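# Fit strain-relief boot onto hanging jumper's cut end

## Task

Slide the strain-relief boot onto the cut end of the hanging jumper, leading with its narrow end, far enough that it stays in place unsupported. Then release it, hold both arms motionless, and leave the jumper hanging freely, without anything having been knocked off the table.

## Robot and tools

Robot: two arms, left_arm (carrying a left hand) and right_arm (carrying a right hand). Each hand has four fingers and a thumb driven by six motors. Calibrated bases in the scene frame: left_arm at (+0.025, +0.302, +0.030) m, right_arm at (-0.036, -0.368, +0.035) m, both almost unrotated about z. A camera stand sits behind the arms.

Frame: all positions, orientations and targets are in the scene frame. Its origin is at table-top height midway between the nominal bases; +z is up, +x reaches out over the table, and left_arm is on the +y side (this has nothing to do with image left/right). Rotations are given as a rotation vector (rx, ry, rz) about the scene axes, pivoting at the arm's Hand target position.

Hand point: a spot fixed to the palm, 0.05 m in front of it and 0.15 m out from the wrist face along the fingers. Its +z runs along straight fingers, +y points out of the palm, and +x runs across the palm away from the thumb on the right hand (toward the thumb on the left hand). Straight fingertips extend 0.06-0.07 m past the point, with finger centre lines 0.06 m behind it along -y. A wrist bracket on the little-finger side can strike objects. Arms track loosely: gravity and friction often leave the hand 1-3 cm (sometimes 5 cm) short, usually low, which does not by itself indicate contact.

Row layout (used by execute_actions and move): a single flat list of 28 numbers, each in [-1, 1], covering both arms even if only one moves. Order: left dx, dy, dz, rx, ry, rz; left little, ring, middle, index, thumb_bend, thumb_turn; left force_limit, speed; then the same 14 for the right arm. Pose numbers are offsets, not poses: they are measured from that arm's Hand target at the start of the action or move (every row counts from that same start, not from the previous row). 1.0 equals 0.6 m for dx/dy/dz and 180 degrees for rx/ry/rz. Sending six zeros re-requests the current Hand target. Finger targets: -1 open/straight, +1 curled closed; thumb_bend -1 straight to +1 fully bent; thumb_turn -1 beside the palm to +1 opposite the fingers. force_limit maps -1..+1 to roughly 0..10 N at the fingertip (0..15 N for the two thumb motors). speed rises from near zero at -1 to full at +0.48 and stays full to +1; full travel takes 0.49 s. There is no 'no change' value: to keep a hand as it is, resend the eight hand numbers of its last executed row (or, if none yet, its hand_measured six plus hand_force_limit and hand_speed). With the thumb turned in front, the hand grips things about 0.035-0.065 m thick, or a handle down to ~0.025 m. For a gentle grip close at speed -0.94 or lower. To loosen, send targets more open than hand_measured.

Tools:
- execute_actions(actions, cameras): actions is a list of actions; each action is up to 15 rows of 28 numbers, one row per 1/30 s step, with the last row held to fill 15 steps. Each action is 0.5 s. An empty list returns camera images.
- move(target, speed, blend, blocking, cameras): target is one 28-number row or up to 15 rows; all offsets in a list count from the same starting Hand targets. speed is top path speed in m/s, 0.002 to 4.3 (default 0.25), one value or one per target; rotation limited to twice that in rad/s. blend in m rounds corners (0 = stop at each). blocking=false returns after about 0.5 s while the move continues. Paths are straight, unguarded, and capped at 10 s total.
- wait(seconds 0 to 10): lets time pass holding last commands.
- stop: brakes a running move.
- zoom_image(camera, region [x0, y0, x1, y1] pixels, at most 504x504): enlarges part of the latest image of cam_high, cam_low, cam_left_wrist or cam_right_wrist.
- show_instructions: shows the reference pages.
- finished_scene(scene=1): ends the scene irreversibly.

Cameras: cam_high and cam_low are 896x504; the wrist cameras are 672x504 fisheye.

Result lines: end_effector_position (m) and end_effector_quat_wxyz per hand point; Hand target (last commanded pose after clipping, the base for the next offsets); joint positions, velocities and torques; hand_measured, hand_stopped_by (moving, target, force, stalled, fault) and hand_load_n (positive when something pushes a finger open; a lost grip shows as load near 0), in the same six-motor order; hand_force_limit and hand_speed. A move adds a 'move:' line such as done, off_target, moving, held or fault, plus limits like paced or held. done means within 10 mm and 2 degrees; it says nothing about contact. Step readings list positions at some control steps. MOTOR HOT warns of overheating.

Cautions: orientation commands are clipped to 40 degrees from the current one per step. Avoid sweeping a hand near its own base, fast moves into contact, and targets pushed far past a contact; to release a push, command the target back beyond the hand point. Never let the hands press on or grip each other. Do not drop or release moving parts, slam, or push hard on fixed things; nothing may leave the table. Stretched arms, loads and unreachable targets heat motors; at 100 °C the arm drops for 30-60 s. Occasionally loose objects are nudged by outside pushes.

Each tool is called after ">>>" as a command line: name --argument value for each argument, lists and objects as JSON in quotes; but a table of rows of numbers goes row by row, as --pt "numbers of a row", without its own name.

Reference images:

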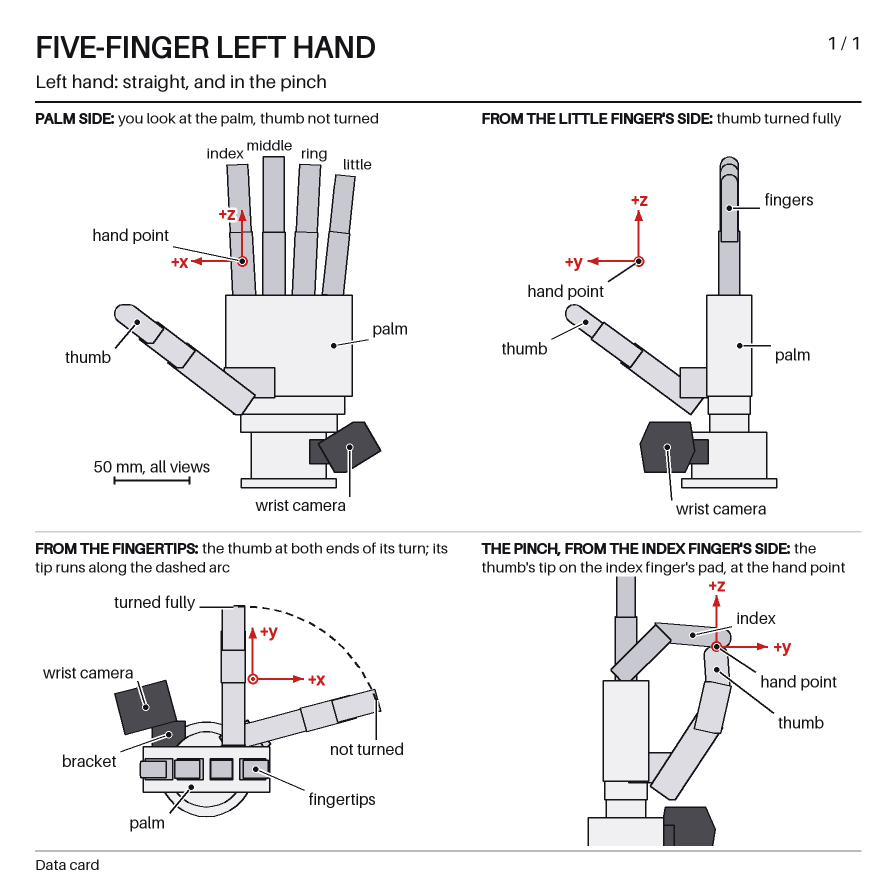

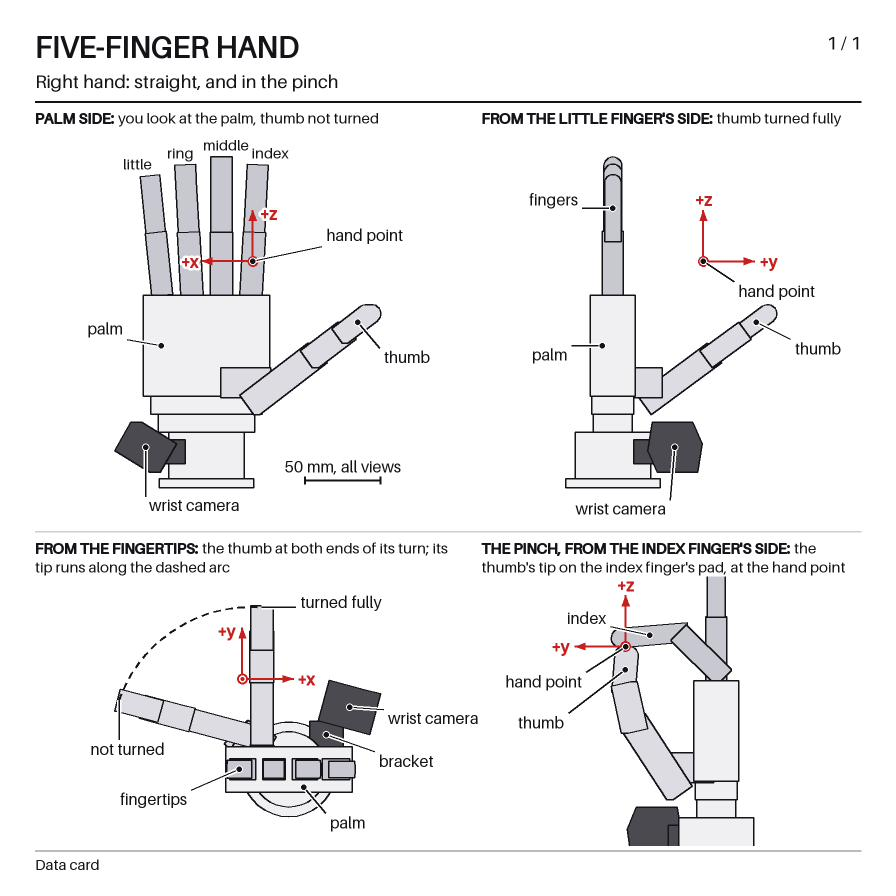

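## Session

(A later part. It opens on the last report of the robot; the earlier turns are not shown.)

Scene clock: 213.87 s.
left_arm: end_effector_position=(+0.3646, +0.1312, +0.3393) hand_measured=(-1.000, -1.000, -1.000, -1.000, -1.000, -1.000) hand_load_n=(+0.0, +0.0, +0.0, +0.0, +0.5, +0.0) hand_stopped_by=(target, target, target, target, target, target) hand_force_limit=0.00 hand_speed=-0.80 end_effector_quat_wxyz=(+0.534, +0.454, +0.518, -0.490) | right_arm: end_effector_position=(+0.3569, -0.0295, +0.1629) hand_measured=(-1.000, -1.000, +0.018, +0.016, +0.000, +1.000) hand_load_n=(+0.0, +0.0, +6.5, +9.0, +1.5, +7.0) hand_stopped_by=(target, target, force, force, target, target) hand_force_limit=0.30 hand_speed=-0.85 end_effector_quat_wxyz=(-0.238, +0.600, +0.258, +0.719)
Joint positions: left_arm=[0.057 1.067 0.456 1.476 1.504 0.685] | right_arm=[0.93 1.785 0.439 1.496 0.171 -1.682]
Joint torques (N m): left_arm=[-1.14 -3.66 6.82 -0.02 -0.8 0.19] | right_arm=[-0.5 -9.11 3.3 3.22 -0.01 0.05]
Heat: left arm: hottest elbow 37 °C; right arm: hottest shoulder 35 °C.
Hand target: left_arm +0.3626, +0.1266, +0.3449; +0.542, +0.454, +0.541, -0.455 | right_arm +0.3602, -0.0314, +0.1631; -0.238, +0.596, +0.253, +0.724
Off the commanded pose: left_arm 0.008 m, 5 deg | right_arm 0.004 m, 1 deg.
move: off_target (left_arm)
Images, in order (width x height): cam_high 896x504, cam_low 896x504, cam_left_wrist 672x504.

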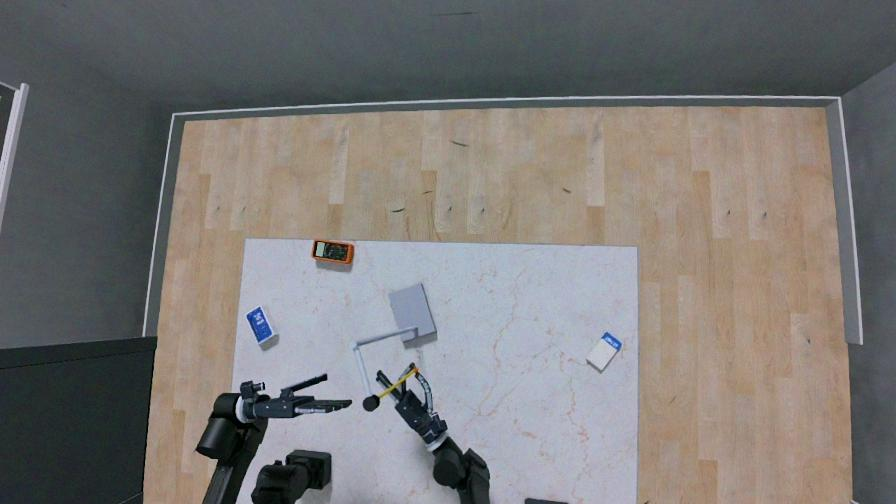

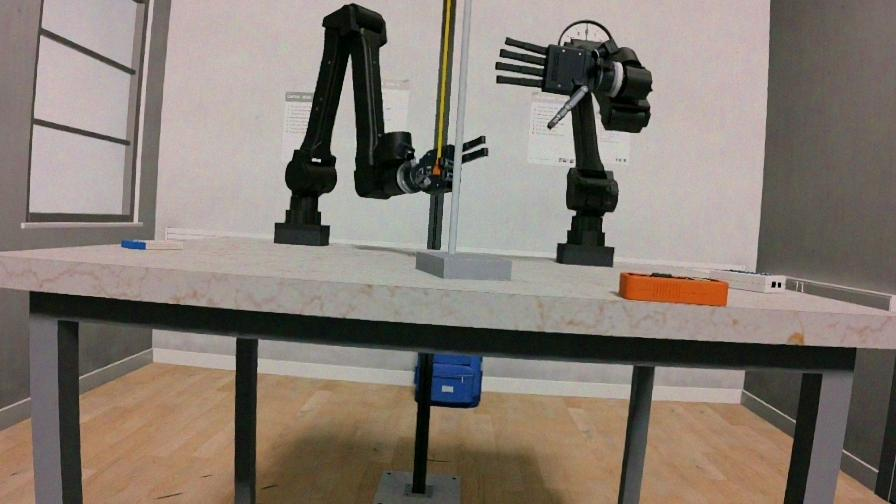

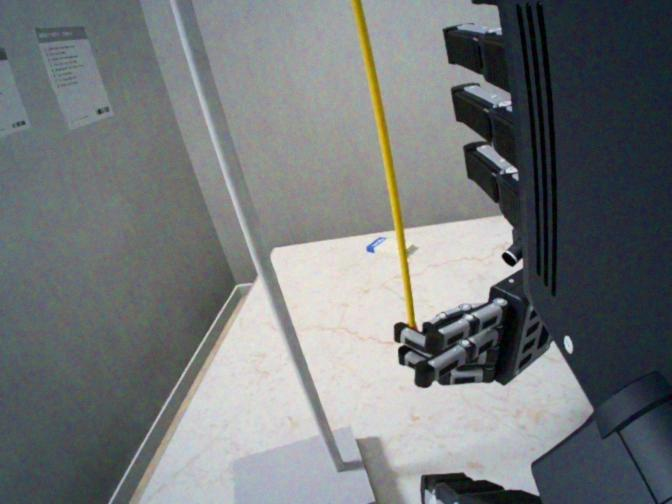

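>>> move --pt "0 0 0 0 0 0 -1 -1 -1 -1 0.0 1 0 -0.2 0.0 0.0 0.0 0.0 0.0 0 -1 -1 0.25 0.45 0.0 1 0.3 -0.85" --pt "-0.003 -0.161 -0.05 0 0 0 -1 -1 -1 -1 0.0 1 0 -0.2 0.0 0.0 0.0 0.0 0.0 0 -1 -1 0.25 0.45 0.0 1 0.3 -0.85" --speed 0.12 --cameras '["cam_high", "cam_low", "cam_left_wrist", "cam_right_wrist"]'

>>> zoom_image --camera "cam_high" --region '[300, 340, 440, 440]'

>>> zoom_image --camera "cam_low" --region '[390, 20, 550, 190]'

Scene clock: 219.77 s.
left_arm: end_effector_position=(+0.3535, +0.0374, +0.2824) hand_measured=(-1.000, -1.000, -1.000, -1.000, +0.000, +1.000) hand_load_n=(+0.0, +0.0, +0.0, +0.0, +0.0, +0.5) hand_stopped_by=(target, target, target, target, target, target) hand_force_limit=0.00 hand_speed=-0.20 end_effector_quat_wxyz=(+0.523, +0.440, +0.564, -0.463) | right_arm: end_effector_position=(+0.3569, -0.0295, +0.1629) hand_measured=(-1.000, -1.000, +0.018, +0.016, +0.000, +1.000) hand_load_n=(-0.5, +0.0, +6.5, +9.0, +1.5, +6.5) hand_stopped_by=(target, target, force, force, target, target) hand_force_limit=0.30 hand_speed=-0.85 end_effector_quat_wxyz=(-0.238, +0.600, +0.258, +0.719)
Joint positions: left_arm=[-0.355 0.888 0.422 0.419 1.041 1.55] | right_arm=[0.93 1.785 0.439 1.496 0.171 -1.682]
Joint torques (N m): left_arm=[-1.03 -3.14 11.52 1.02 -0.07 0.2] | right_arm=[-0.62 -9.29 3.4 3.25 0 0.04]
Heat: left arm: hottest elbow 37 °C; right arm: hottest shoulder 35 °C.
Hand target: left_arm +0.3608, +0.0300, +0.3151; +0.542, +0.454, +0.541, -0.455 | right_arm +0.3602, -0.0314, +0.1631; -0.238, +0.596, +0.253, +0.724
Off the commanded pose: left_arm 0.034 m, 4 deg | right_arm 0.004 m, 1 deg.
move: off_target (left_arm)

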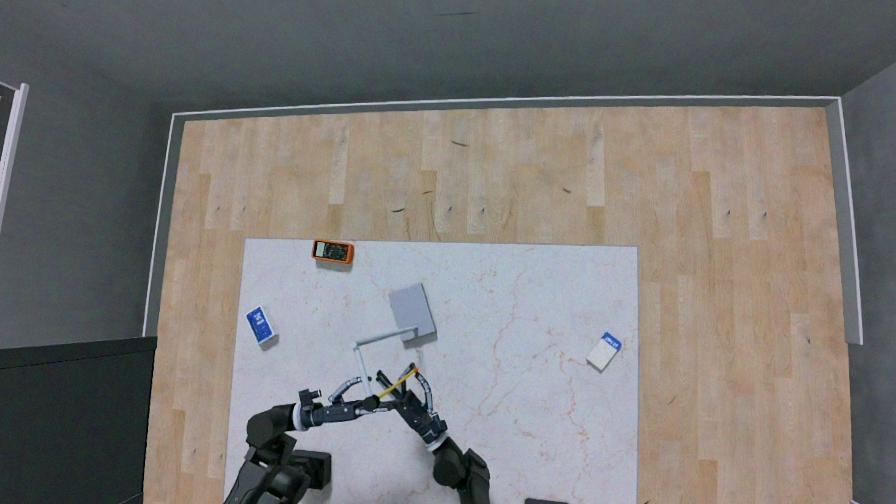

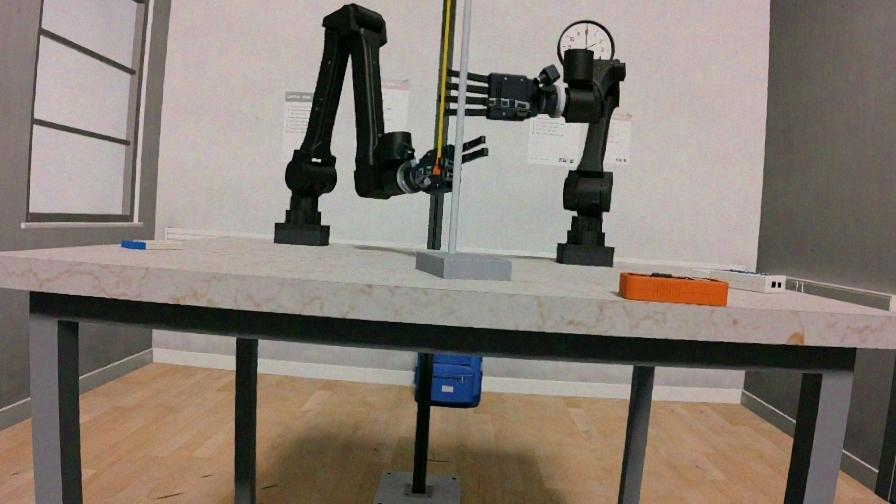

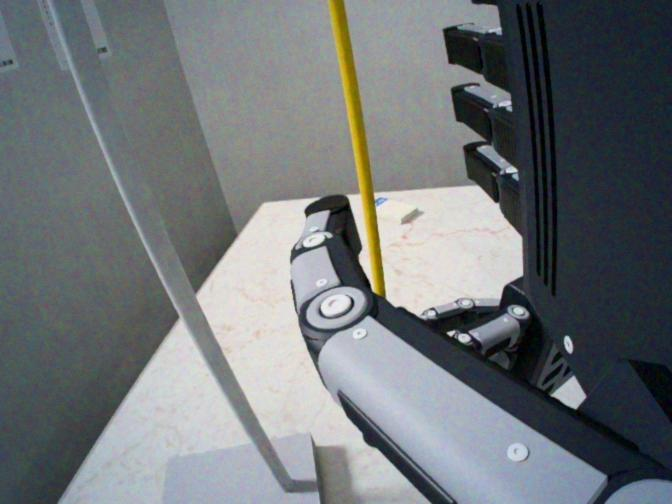

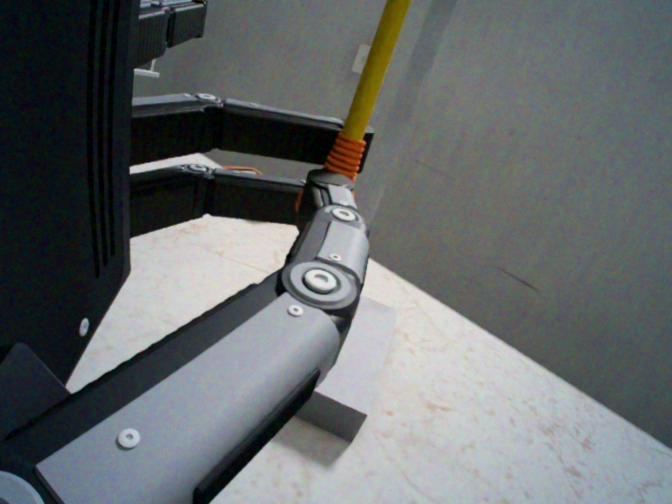

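Scaled by 3.600.

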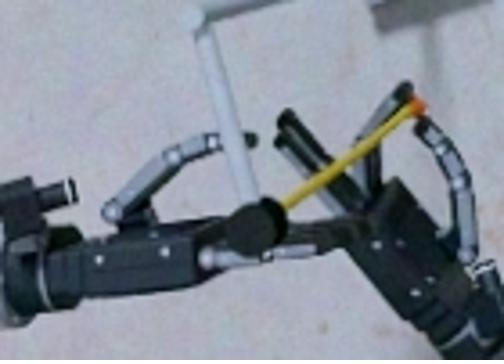

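Scaled by 2.965.

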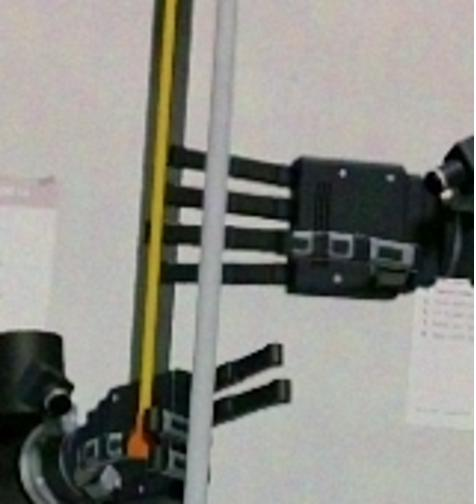

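>>> move --target '[0.01,-0.0917,0.025,0,0,0,-1,-1,-1,-1,0.0,1,0,-0.2,0.0,0.0,0.0,0.0,0.0,0,-1,-1,0.25,0.45,0.0,1,0.3,-0.85]' --speed 0.08 --cameras '["cam_high", "cam_low", "cam_left_wrist"]'

>>> zoom_image --camera "cam_high" --region '[340, 350, 440, 430]'

>>> zoom_image --camera "cam_low" --region '[390, 20, 550, 190]'

Scene clock: 224.77 s.
left_arm: end_effector_position=(+0.3570, -0.0144, +0.3008) hand_measured=(-1.000, -1.000, -1.000, -1.000, +0.000, +1.000) hand_load_n=(+0.0, -0.5, +0.0, +0.0, +0.0, +0.0) hand_stopped_by=(target, target, target, target, target, target) hand_force_limit=0.00 hand_speed=-0.20 end_effector_quat_wxyz=(+0.526, +0.445, +0.560, -0.459) | right_arm: end_effector_position=(+0.3569, -0.0295, +0.1629) hand_measured=(-1.000, -1.000, +0.018, +0.016, +0.000, +1.000) hand_load_n=(+0.0, +0.0, +6.5, +9.0, +1.5, +6.5) hand_stopped_by=(target, target, force, force, target, target) hand_force_limit=0.30 hand_speed=-0.85 end_effector_quat_wxyz=(-0.238, +0.600, +0.258, +0.719)
Joint positions: left_arm=[-0.528 0.953 0.502 0.415 0.869 1.552] | right_arm=[0.93 1.785 0.439 1.496 0.171 -1.682]
Joint torques (N m): left_arm=[-0.85 -2.96 12.07 1.14 -0.09 0.2] | right_arm=[-0.85 -9.35 3.41 3.22 -0.04 0.08]
Heat: left arm: hottest elbow 37 °C; right arm: hottest shoulder 35 °C.
Hand target: left_arm +0.3668, -0.0251, +0.3300; +0.542, +0.454, +0.541, -0.455 | right_arm +0.3602, -0.0314, +0.1631; -0.238, +0.596, +0.253, +0.724
Off the commanded pose: left_arm 0.033 m, 3 deg | right_arm 0.004 m, 1 deg.
move: off_target (left_arm)
Images, in order (width x height): cam_high 896x504, cam_low 896x504, cam_left_wrist 672x504.

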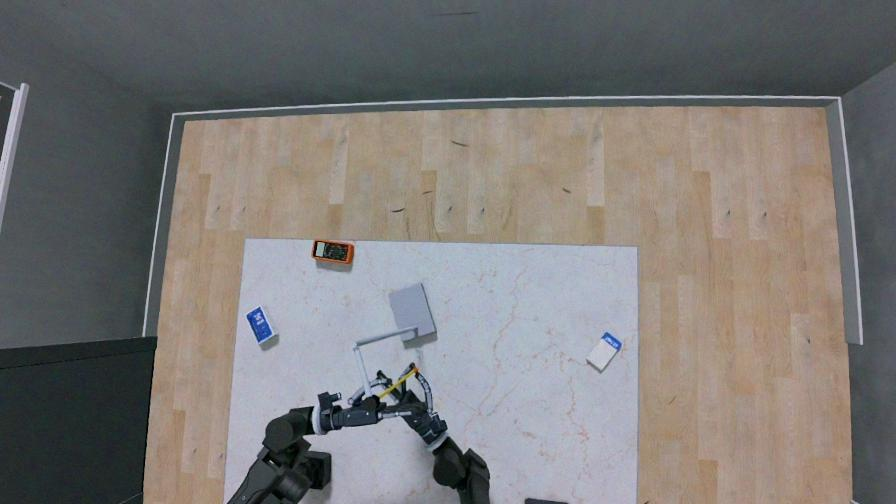

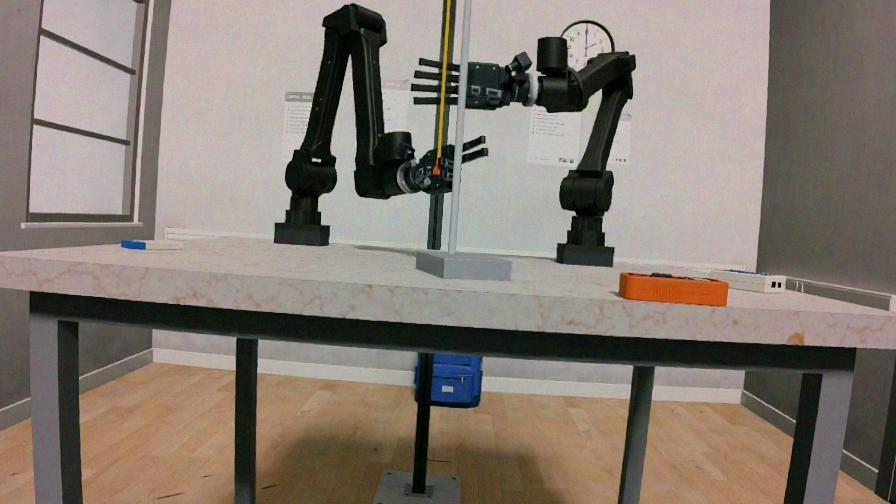

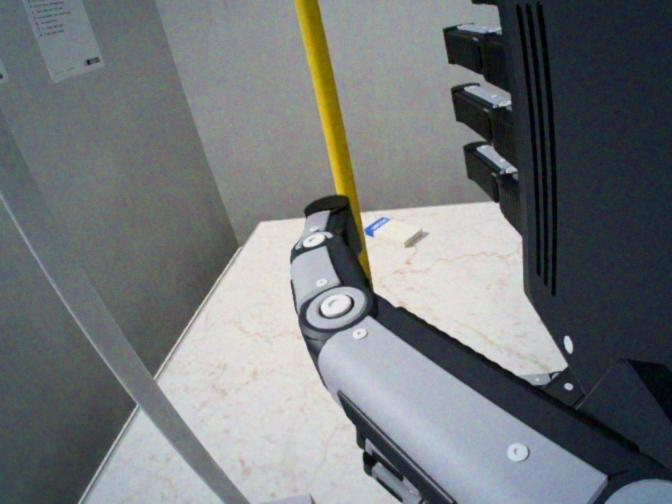

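Scaled by 5.040.

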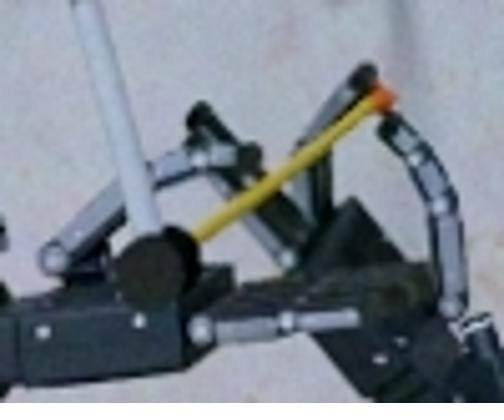

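Scaled by 2.965.

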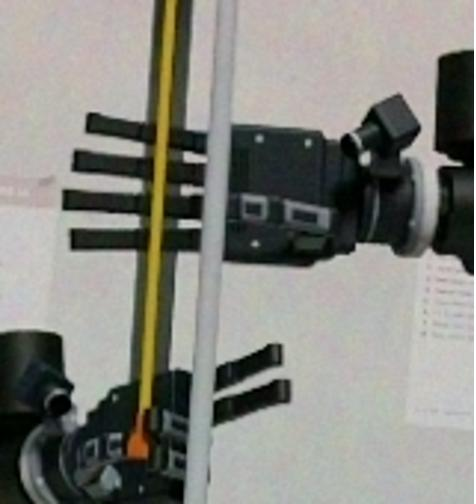

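>>> move --target '[0.0,-0.0383,0.0,0,0,0,-1,-1,-1,-1,0.0,1,0,-0.2,0.0,0.0,0.0,0.0,0.0,0,-1,-1,0.25,0.45,0.0,1,0.3,-0.85]' --speed 0.06 --cameras '["cam_high", "cam_low", "cam_left_wrist"]'

>>> zoom_image --camera "cam_high" --region '[340, 350, 440, 430]'

>>> zoom_image --camera "cam_left_wrist" --region '[270, 100, 420, 300]'

Scene clock: 230.37 s.
left_arm: end_effector_position=(+0.3570, -0.0351, +0.2964) hand_measured=(-1.000, -1.000, -1.000, -1.000, +0.000, +1.000) hand_load_n=(+0.0, -0.5, +0.0, +0.0, +0.0, +0.5) hand_stopped_by=(target, target, target, target, target, target) hand_force_limit=0.00 hand_speed=-0.20 end_effector_quat_wxyz=(+0.520, +0.445, +0.567, -0.459) | right_arm: end_effector_position=(+0.3569, -0.0295, +0.1630) hand_measured=(-1.000, -1.000, +0.018, +0.016, +0.000, +1.000) hand_load_n=(+0.0, +0.0, +6.5, +9.0, +1.5, +6.5) hand_stopped_by=(target, target, force, force, target, target) hand_force_limit=0.30 hand_speed=-0.85 end_effector_quat_wxyz=(-0.238, +0.600, +0.257, +0.719)
Joint positions: left_arm=[-0.592 0.994 0.526 0.415 0.803 1.553] | right_arm=[0.93 1.785 0.439 1.497 0.171 -1.682]
Joint torques (N m): left_arm=[-1.03 -2.96 12.03 1.95 -0.07 0.18] | right_arm=[-0.56 -8.76 3.23 3.14 -0.03 -0.02]
Heat: left arm: hottest elbow 39 °C; right arm: hottest shoulder 35 °C.
Hand target: left_arm +0.3669, -0.0479, +0.3299; +0.542, +0.454, +0.542, -0.455 | right_arm +0.3602, -0.0313, +0.1631; -0.238, +0.596, +0.253, +0.724
Off the commanded pose: left_arm 0.037 m, 4 deg | right_arm 0.004 m, 1 deg.
move: off_target (left_arm)
Images, in order (width x height): cam_high 896x504, cam_low 896x504, cam_left_wrist 672x504.

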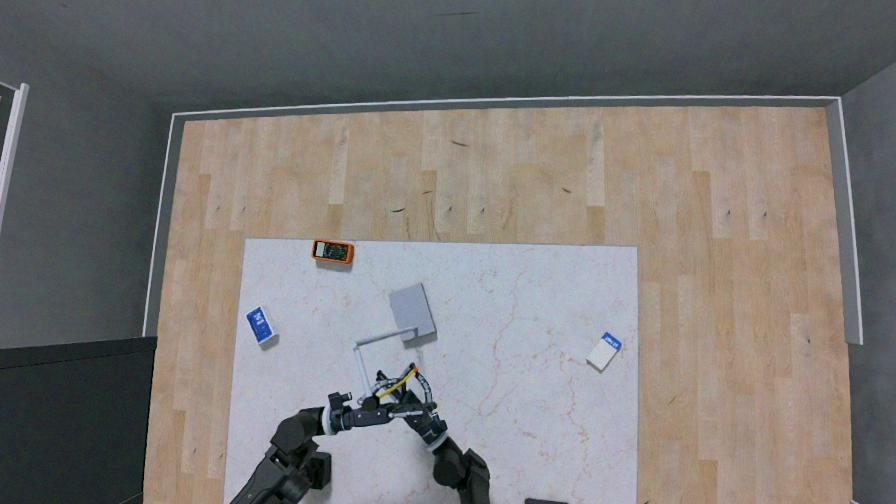

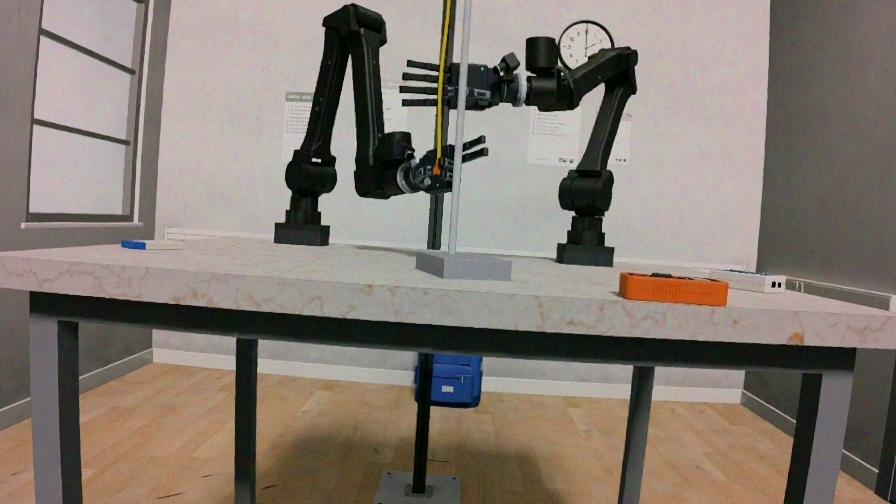

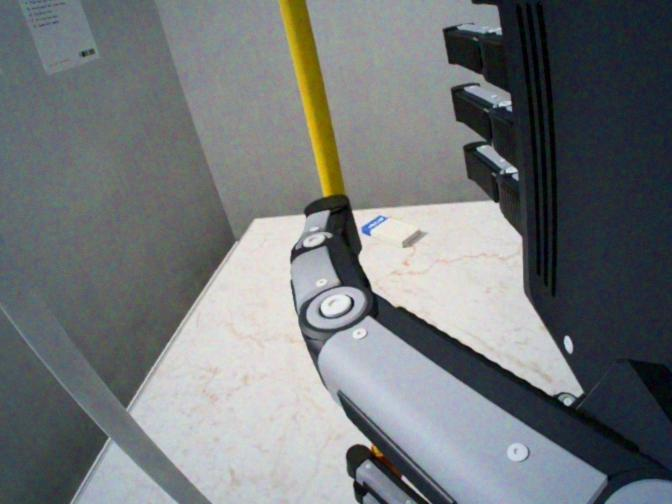

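Scaled by 5.040.

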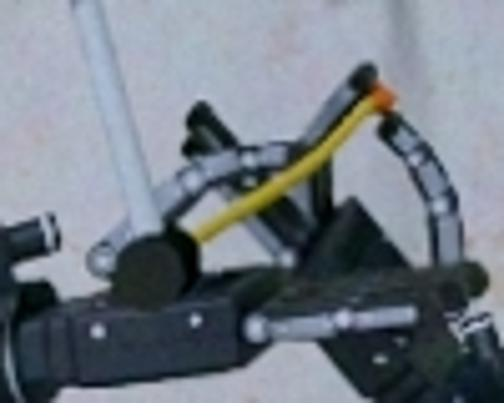

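Scaled by 2.520 from the camera's 672x504 image, which has a finer 960x720 frame.

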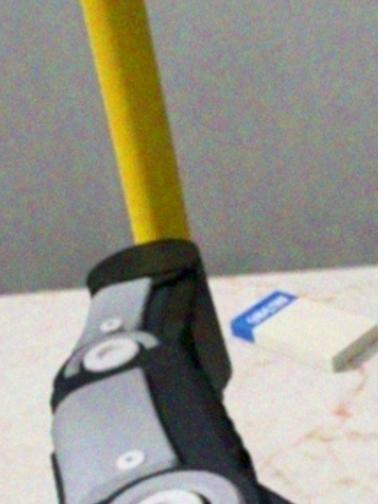

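>>> move --target '[0.0,0.0,0.0,0,0,0,-1,-1,0.5,0.5,0.0,1,0.1,-0.6,0.0,0.0,0.0,0.0,0.0,0,-1,-1,0.25,0.45,0.0,1,0.3,-0.85]' --speed 0.06 --cameras '["cam_high", "cam_low", "cam_left_wrist", "cam_right_wrist"]'

>>> zoom_image --camera "cam_high" --region '[340, 350, 440, 430]'

>>> zoom_image --camera "cam_left_wrist" --region '[270, 100, 420, 300]'

>>> zoom_image --camera "cam_low" --region '[390, 20, 550, 190]'

Scene clock: 233.30 s.
left_arm: end_effector_position=(+0.3571, -0.0353, +0.2963) hand_measured=(-1.000, -1.000, +0.138, +0.138, +0.000, +1.000) hand_load_n=(+0.0, +0.0, +6.5, +5.0, +3.5, -1.5) hand_stopped_by=(target, target, force, force, target, target) hand_force_limit=0.10 hand_speed=-0.60 end_effector_quat_wxyz=(+0.521, +0.445, +0.567, -0.458) | right_arm: end_effector_position=(+0.3569, -0.0294, +0.1631) hand_measured=(-1.000, -1.000, +0.018, +0.016, +0.000, +1.000) hand_load_n=(+0.0, +0.0, +6.5, +8.5, +1.5, +7.0) hand_stopped_by=(target, target, force, force, target, target) hand_force_limit=0.30 hand_speed=-0.85 end_effector_quat_wxyz=(-0.238, +0.600, +0.258, +0.719)
Joint positions: left_arm=[-0.593 0.995 0.526 0.415 0.803 1.554] | right_arm=[0.93 1.785 0.439 1.497 0.17 -1.682]
Joint torques (N m): left_arm=[-0.97 -3.14 12.05 1.96 -0.06 0.2] | right_arm=[-0.79 -8.76 3.3 3.14 -0.01 0.02]
Heat: left arm: hottest elbow 40 °C; right arm: hottest shoulder 35 °C.
Hand target: left_arm +0.3669, -0.0480, +0.3300; +0.542, +0.454, +0.541, -0.455 | right_arm +0.3602, -0.0313, +0.1631; -0.238, +0.596, +0.253, +0.724
Off the commanded pose: left_arm 0.037 m, 4 deg | right_arm 0.004 m, 1 deg.
move: off_target (left_arm)

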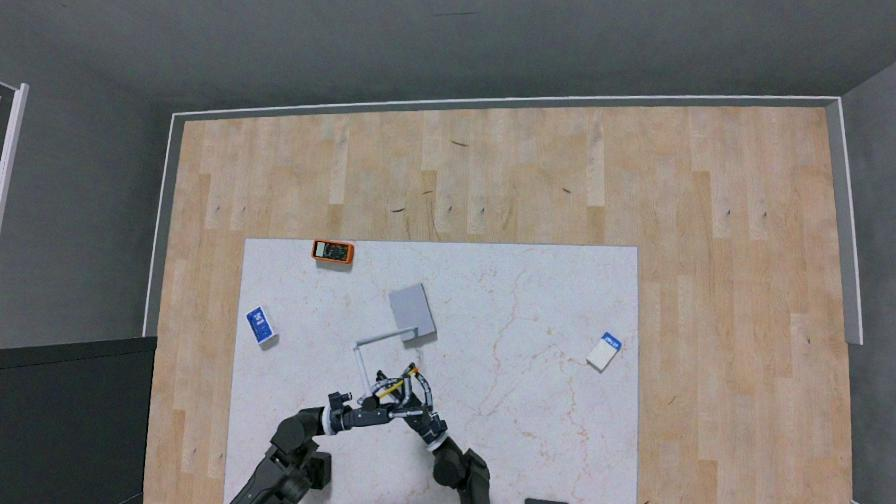

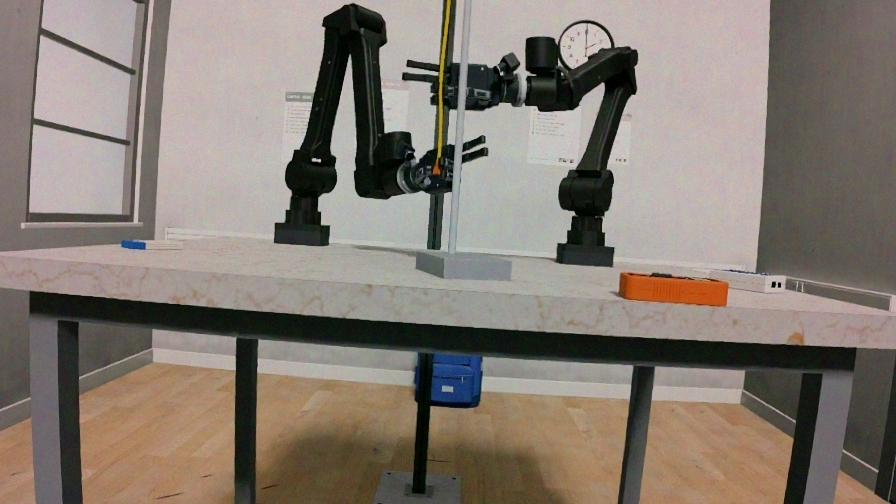

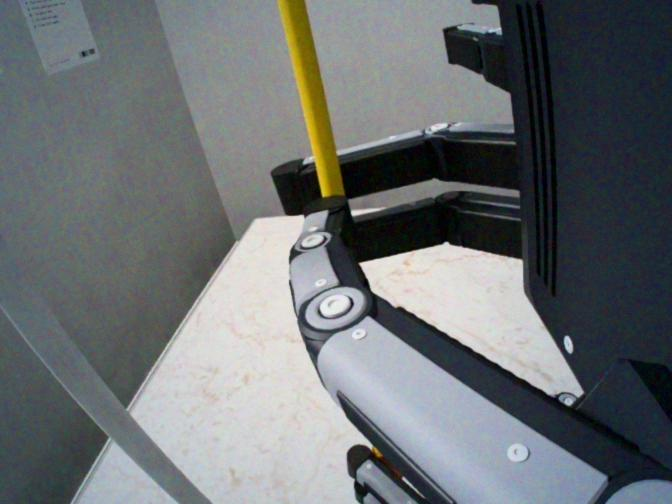

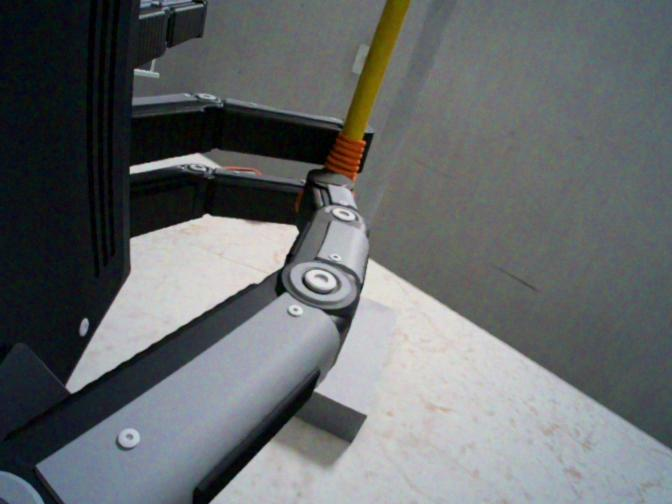

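Scaled by 5.040.

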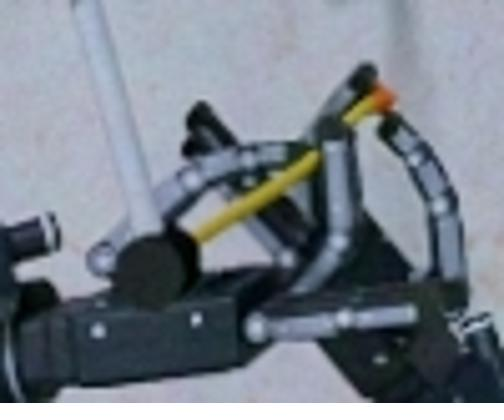

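Scaled by 2.520 from the camera's 672x504 image, which has a finer 960x720 frame.

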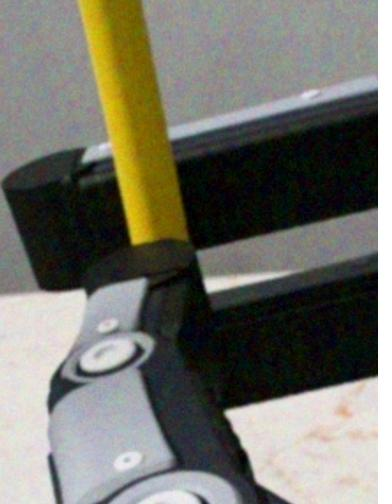

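Scaled by 2.965.

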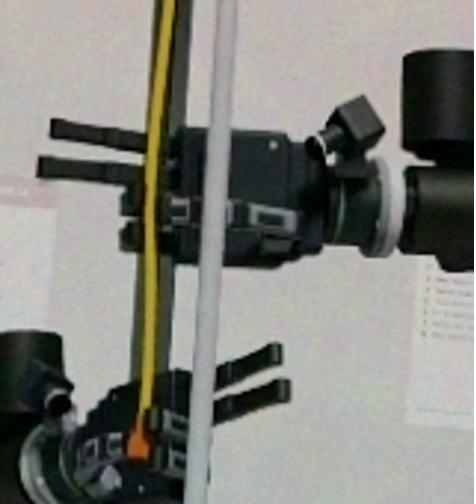

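>>> move --target '[0.0,0.0,0.0,0,0,0,-1,-1,0.5,0.5,0.0,1,0.1,-0.6,0.0,0.0,0.03,0.0,0.0,0,-1,-1,0.25,0.45,0.0,1,0.3,-0.85]' --speed 0.03 --cameras '["cam_high", "cam_low", "cam_left_wrist", "cam_right_wrist"]'

>>> zoom_image --camera "cam_high" --region '[340, 350, 440, 430]'

>>> zoom_image --camera "cam_right_wrist" --region '[300, 0, 450, 200]'

>>> zoom_image --camera "cam_low" --region '[400, 80, 500, 190]'

Scene clock: 235.47 s.
left_arm: end_effector_position=(+0.3570, -0.0354, +0.2963) hand_measured=(-1.000, -1.000, +0.138, +0.138, +0.000, +1.000) hand_load_n=(+0.0, +0.0, +7.0, +4.5, +3.5, -1.5) hand_stopped_by=(target, target, force, force, target, target) hand_force_limit=0.10 hand_speed=-0.60 end_effector_quat_wxyz=(+0.521, +0.445, +0.566, -0.458) | right_arm: end_effector_position=(+0.3572, -0.0290, +0.1637) hand_measured=(-1.000, -1.000, +0.018, +0.016, +0.000, +1.000) hand_load_n=(+0.0, +0.0, +6.5, +9.0, +1.5, +7.5) hand_stopped_by=(target, target, force, force, target, target) hand_force_limit=0.30 hand_speed=-0.85 end_effector_quat_wxyz=(-0.235, +0.606, +0.262, +0.713)
Joint positions: left_arm=[-0.593 0.995 0.526 0.415 0.803 1.554] | right_arm=[0.93 1.76 0.439 1.452 0.17 -1.682]
Joint torques (N m): left_arm=[-1.03 -3.31 12.08 1.96 -0.07 0.19] | right_arm=[-0.38 -13.45 3.41 1.81 -0.01 0.07]
Heat: left arm: hottest elbow 40 °C; right arm: hottest shoulder 35 °C.
Hand target: left_arm +0.3668, -0.0480, +0.3300; +0.542, +0.454, +0.541, -0.455 | right_arm +0.3602, -0.0313, +0.1811; -0.238, +0.596, +0.253, +0.724
Off the commanded pose: left_arm 0.037 m, 4 deg | right_arm 0.018 m, 2 deg.
move: off_target (left_arm, right_arm)

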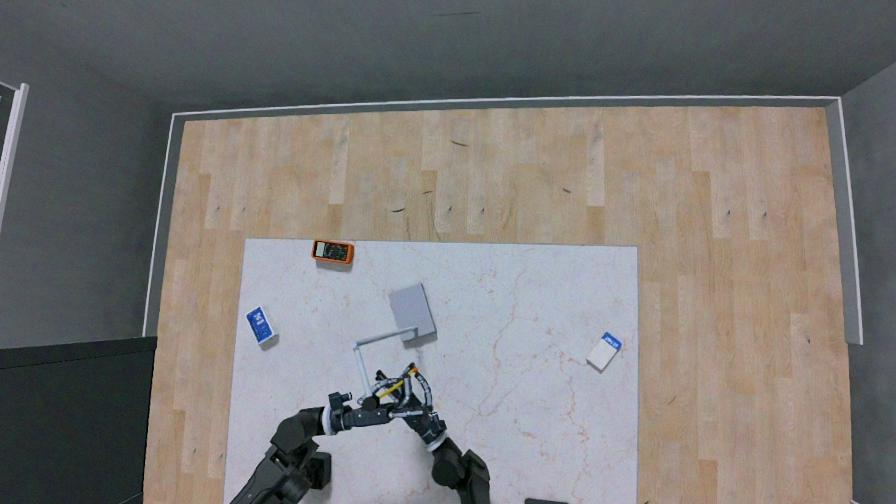

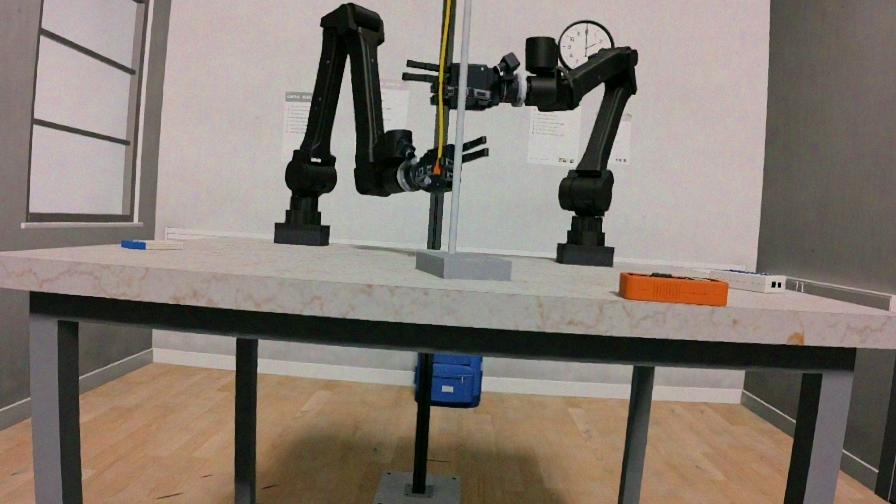

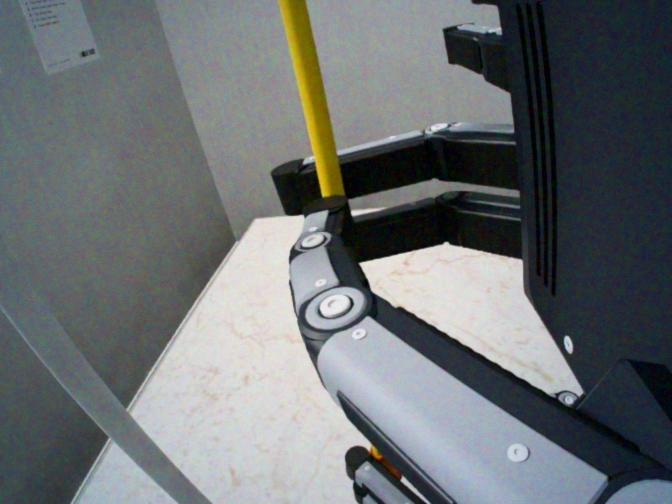

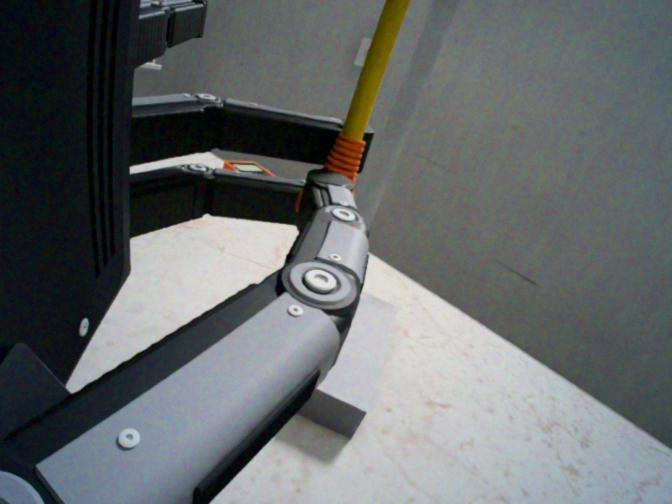

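Scaled by 5.040.

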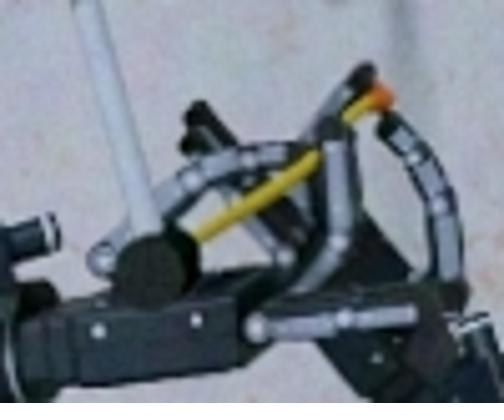

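Scaled by 2.520 from the camera's 672x504 image, which has a finer 960x720 frame.

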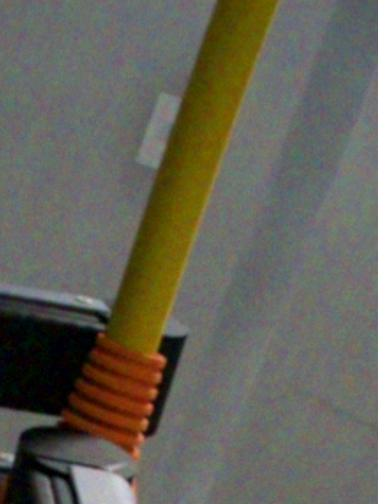

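Scaled by 4.582.

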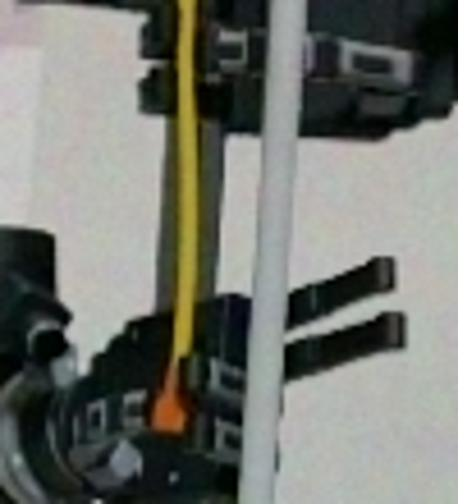

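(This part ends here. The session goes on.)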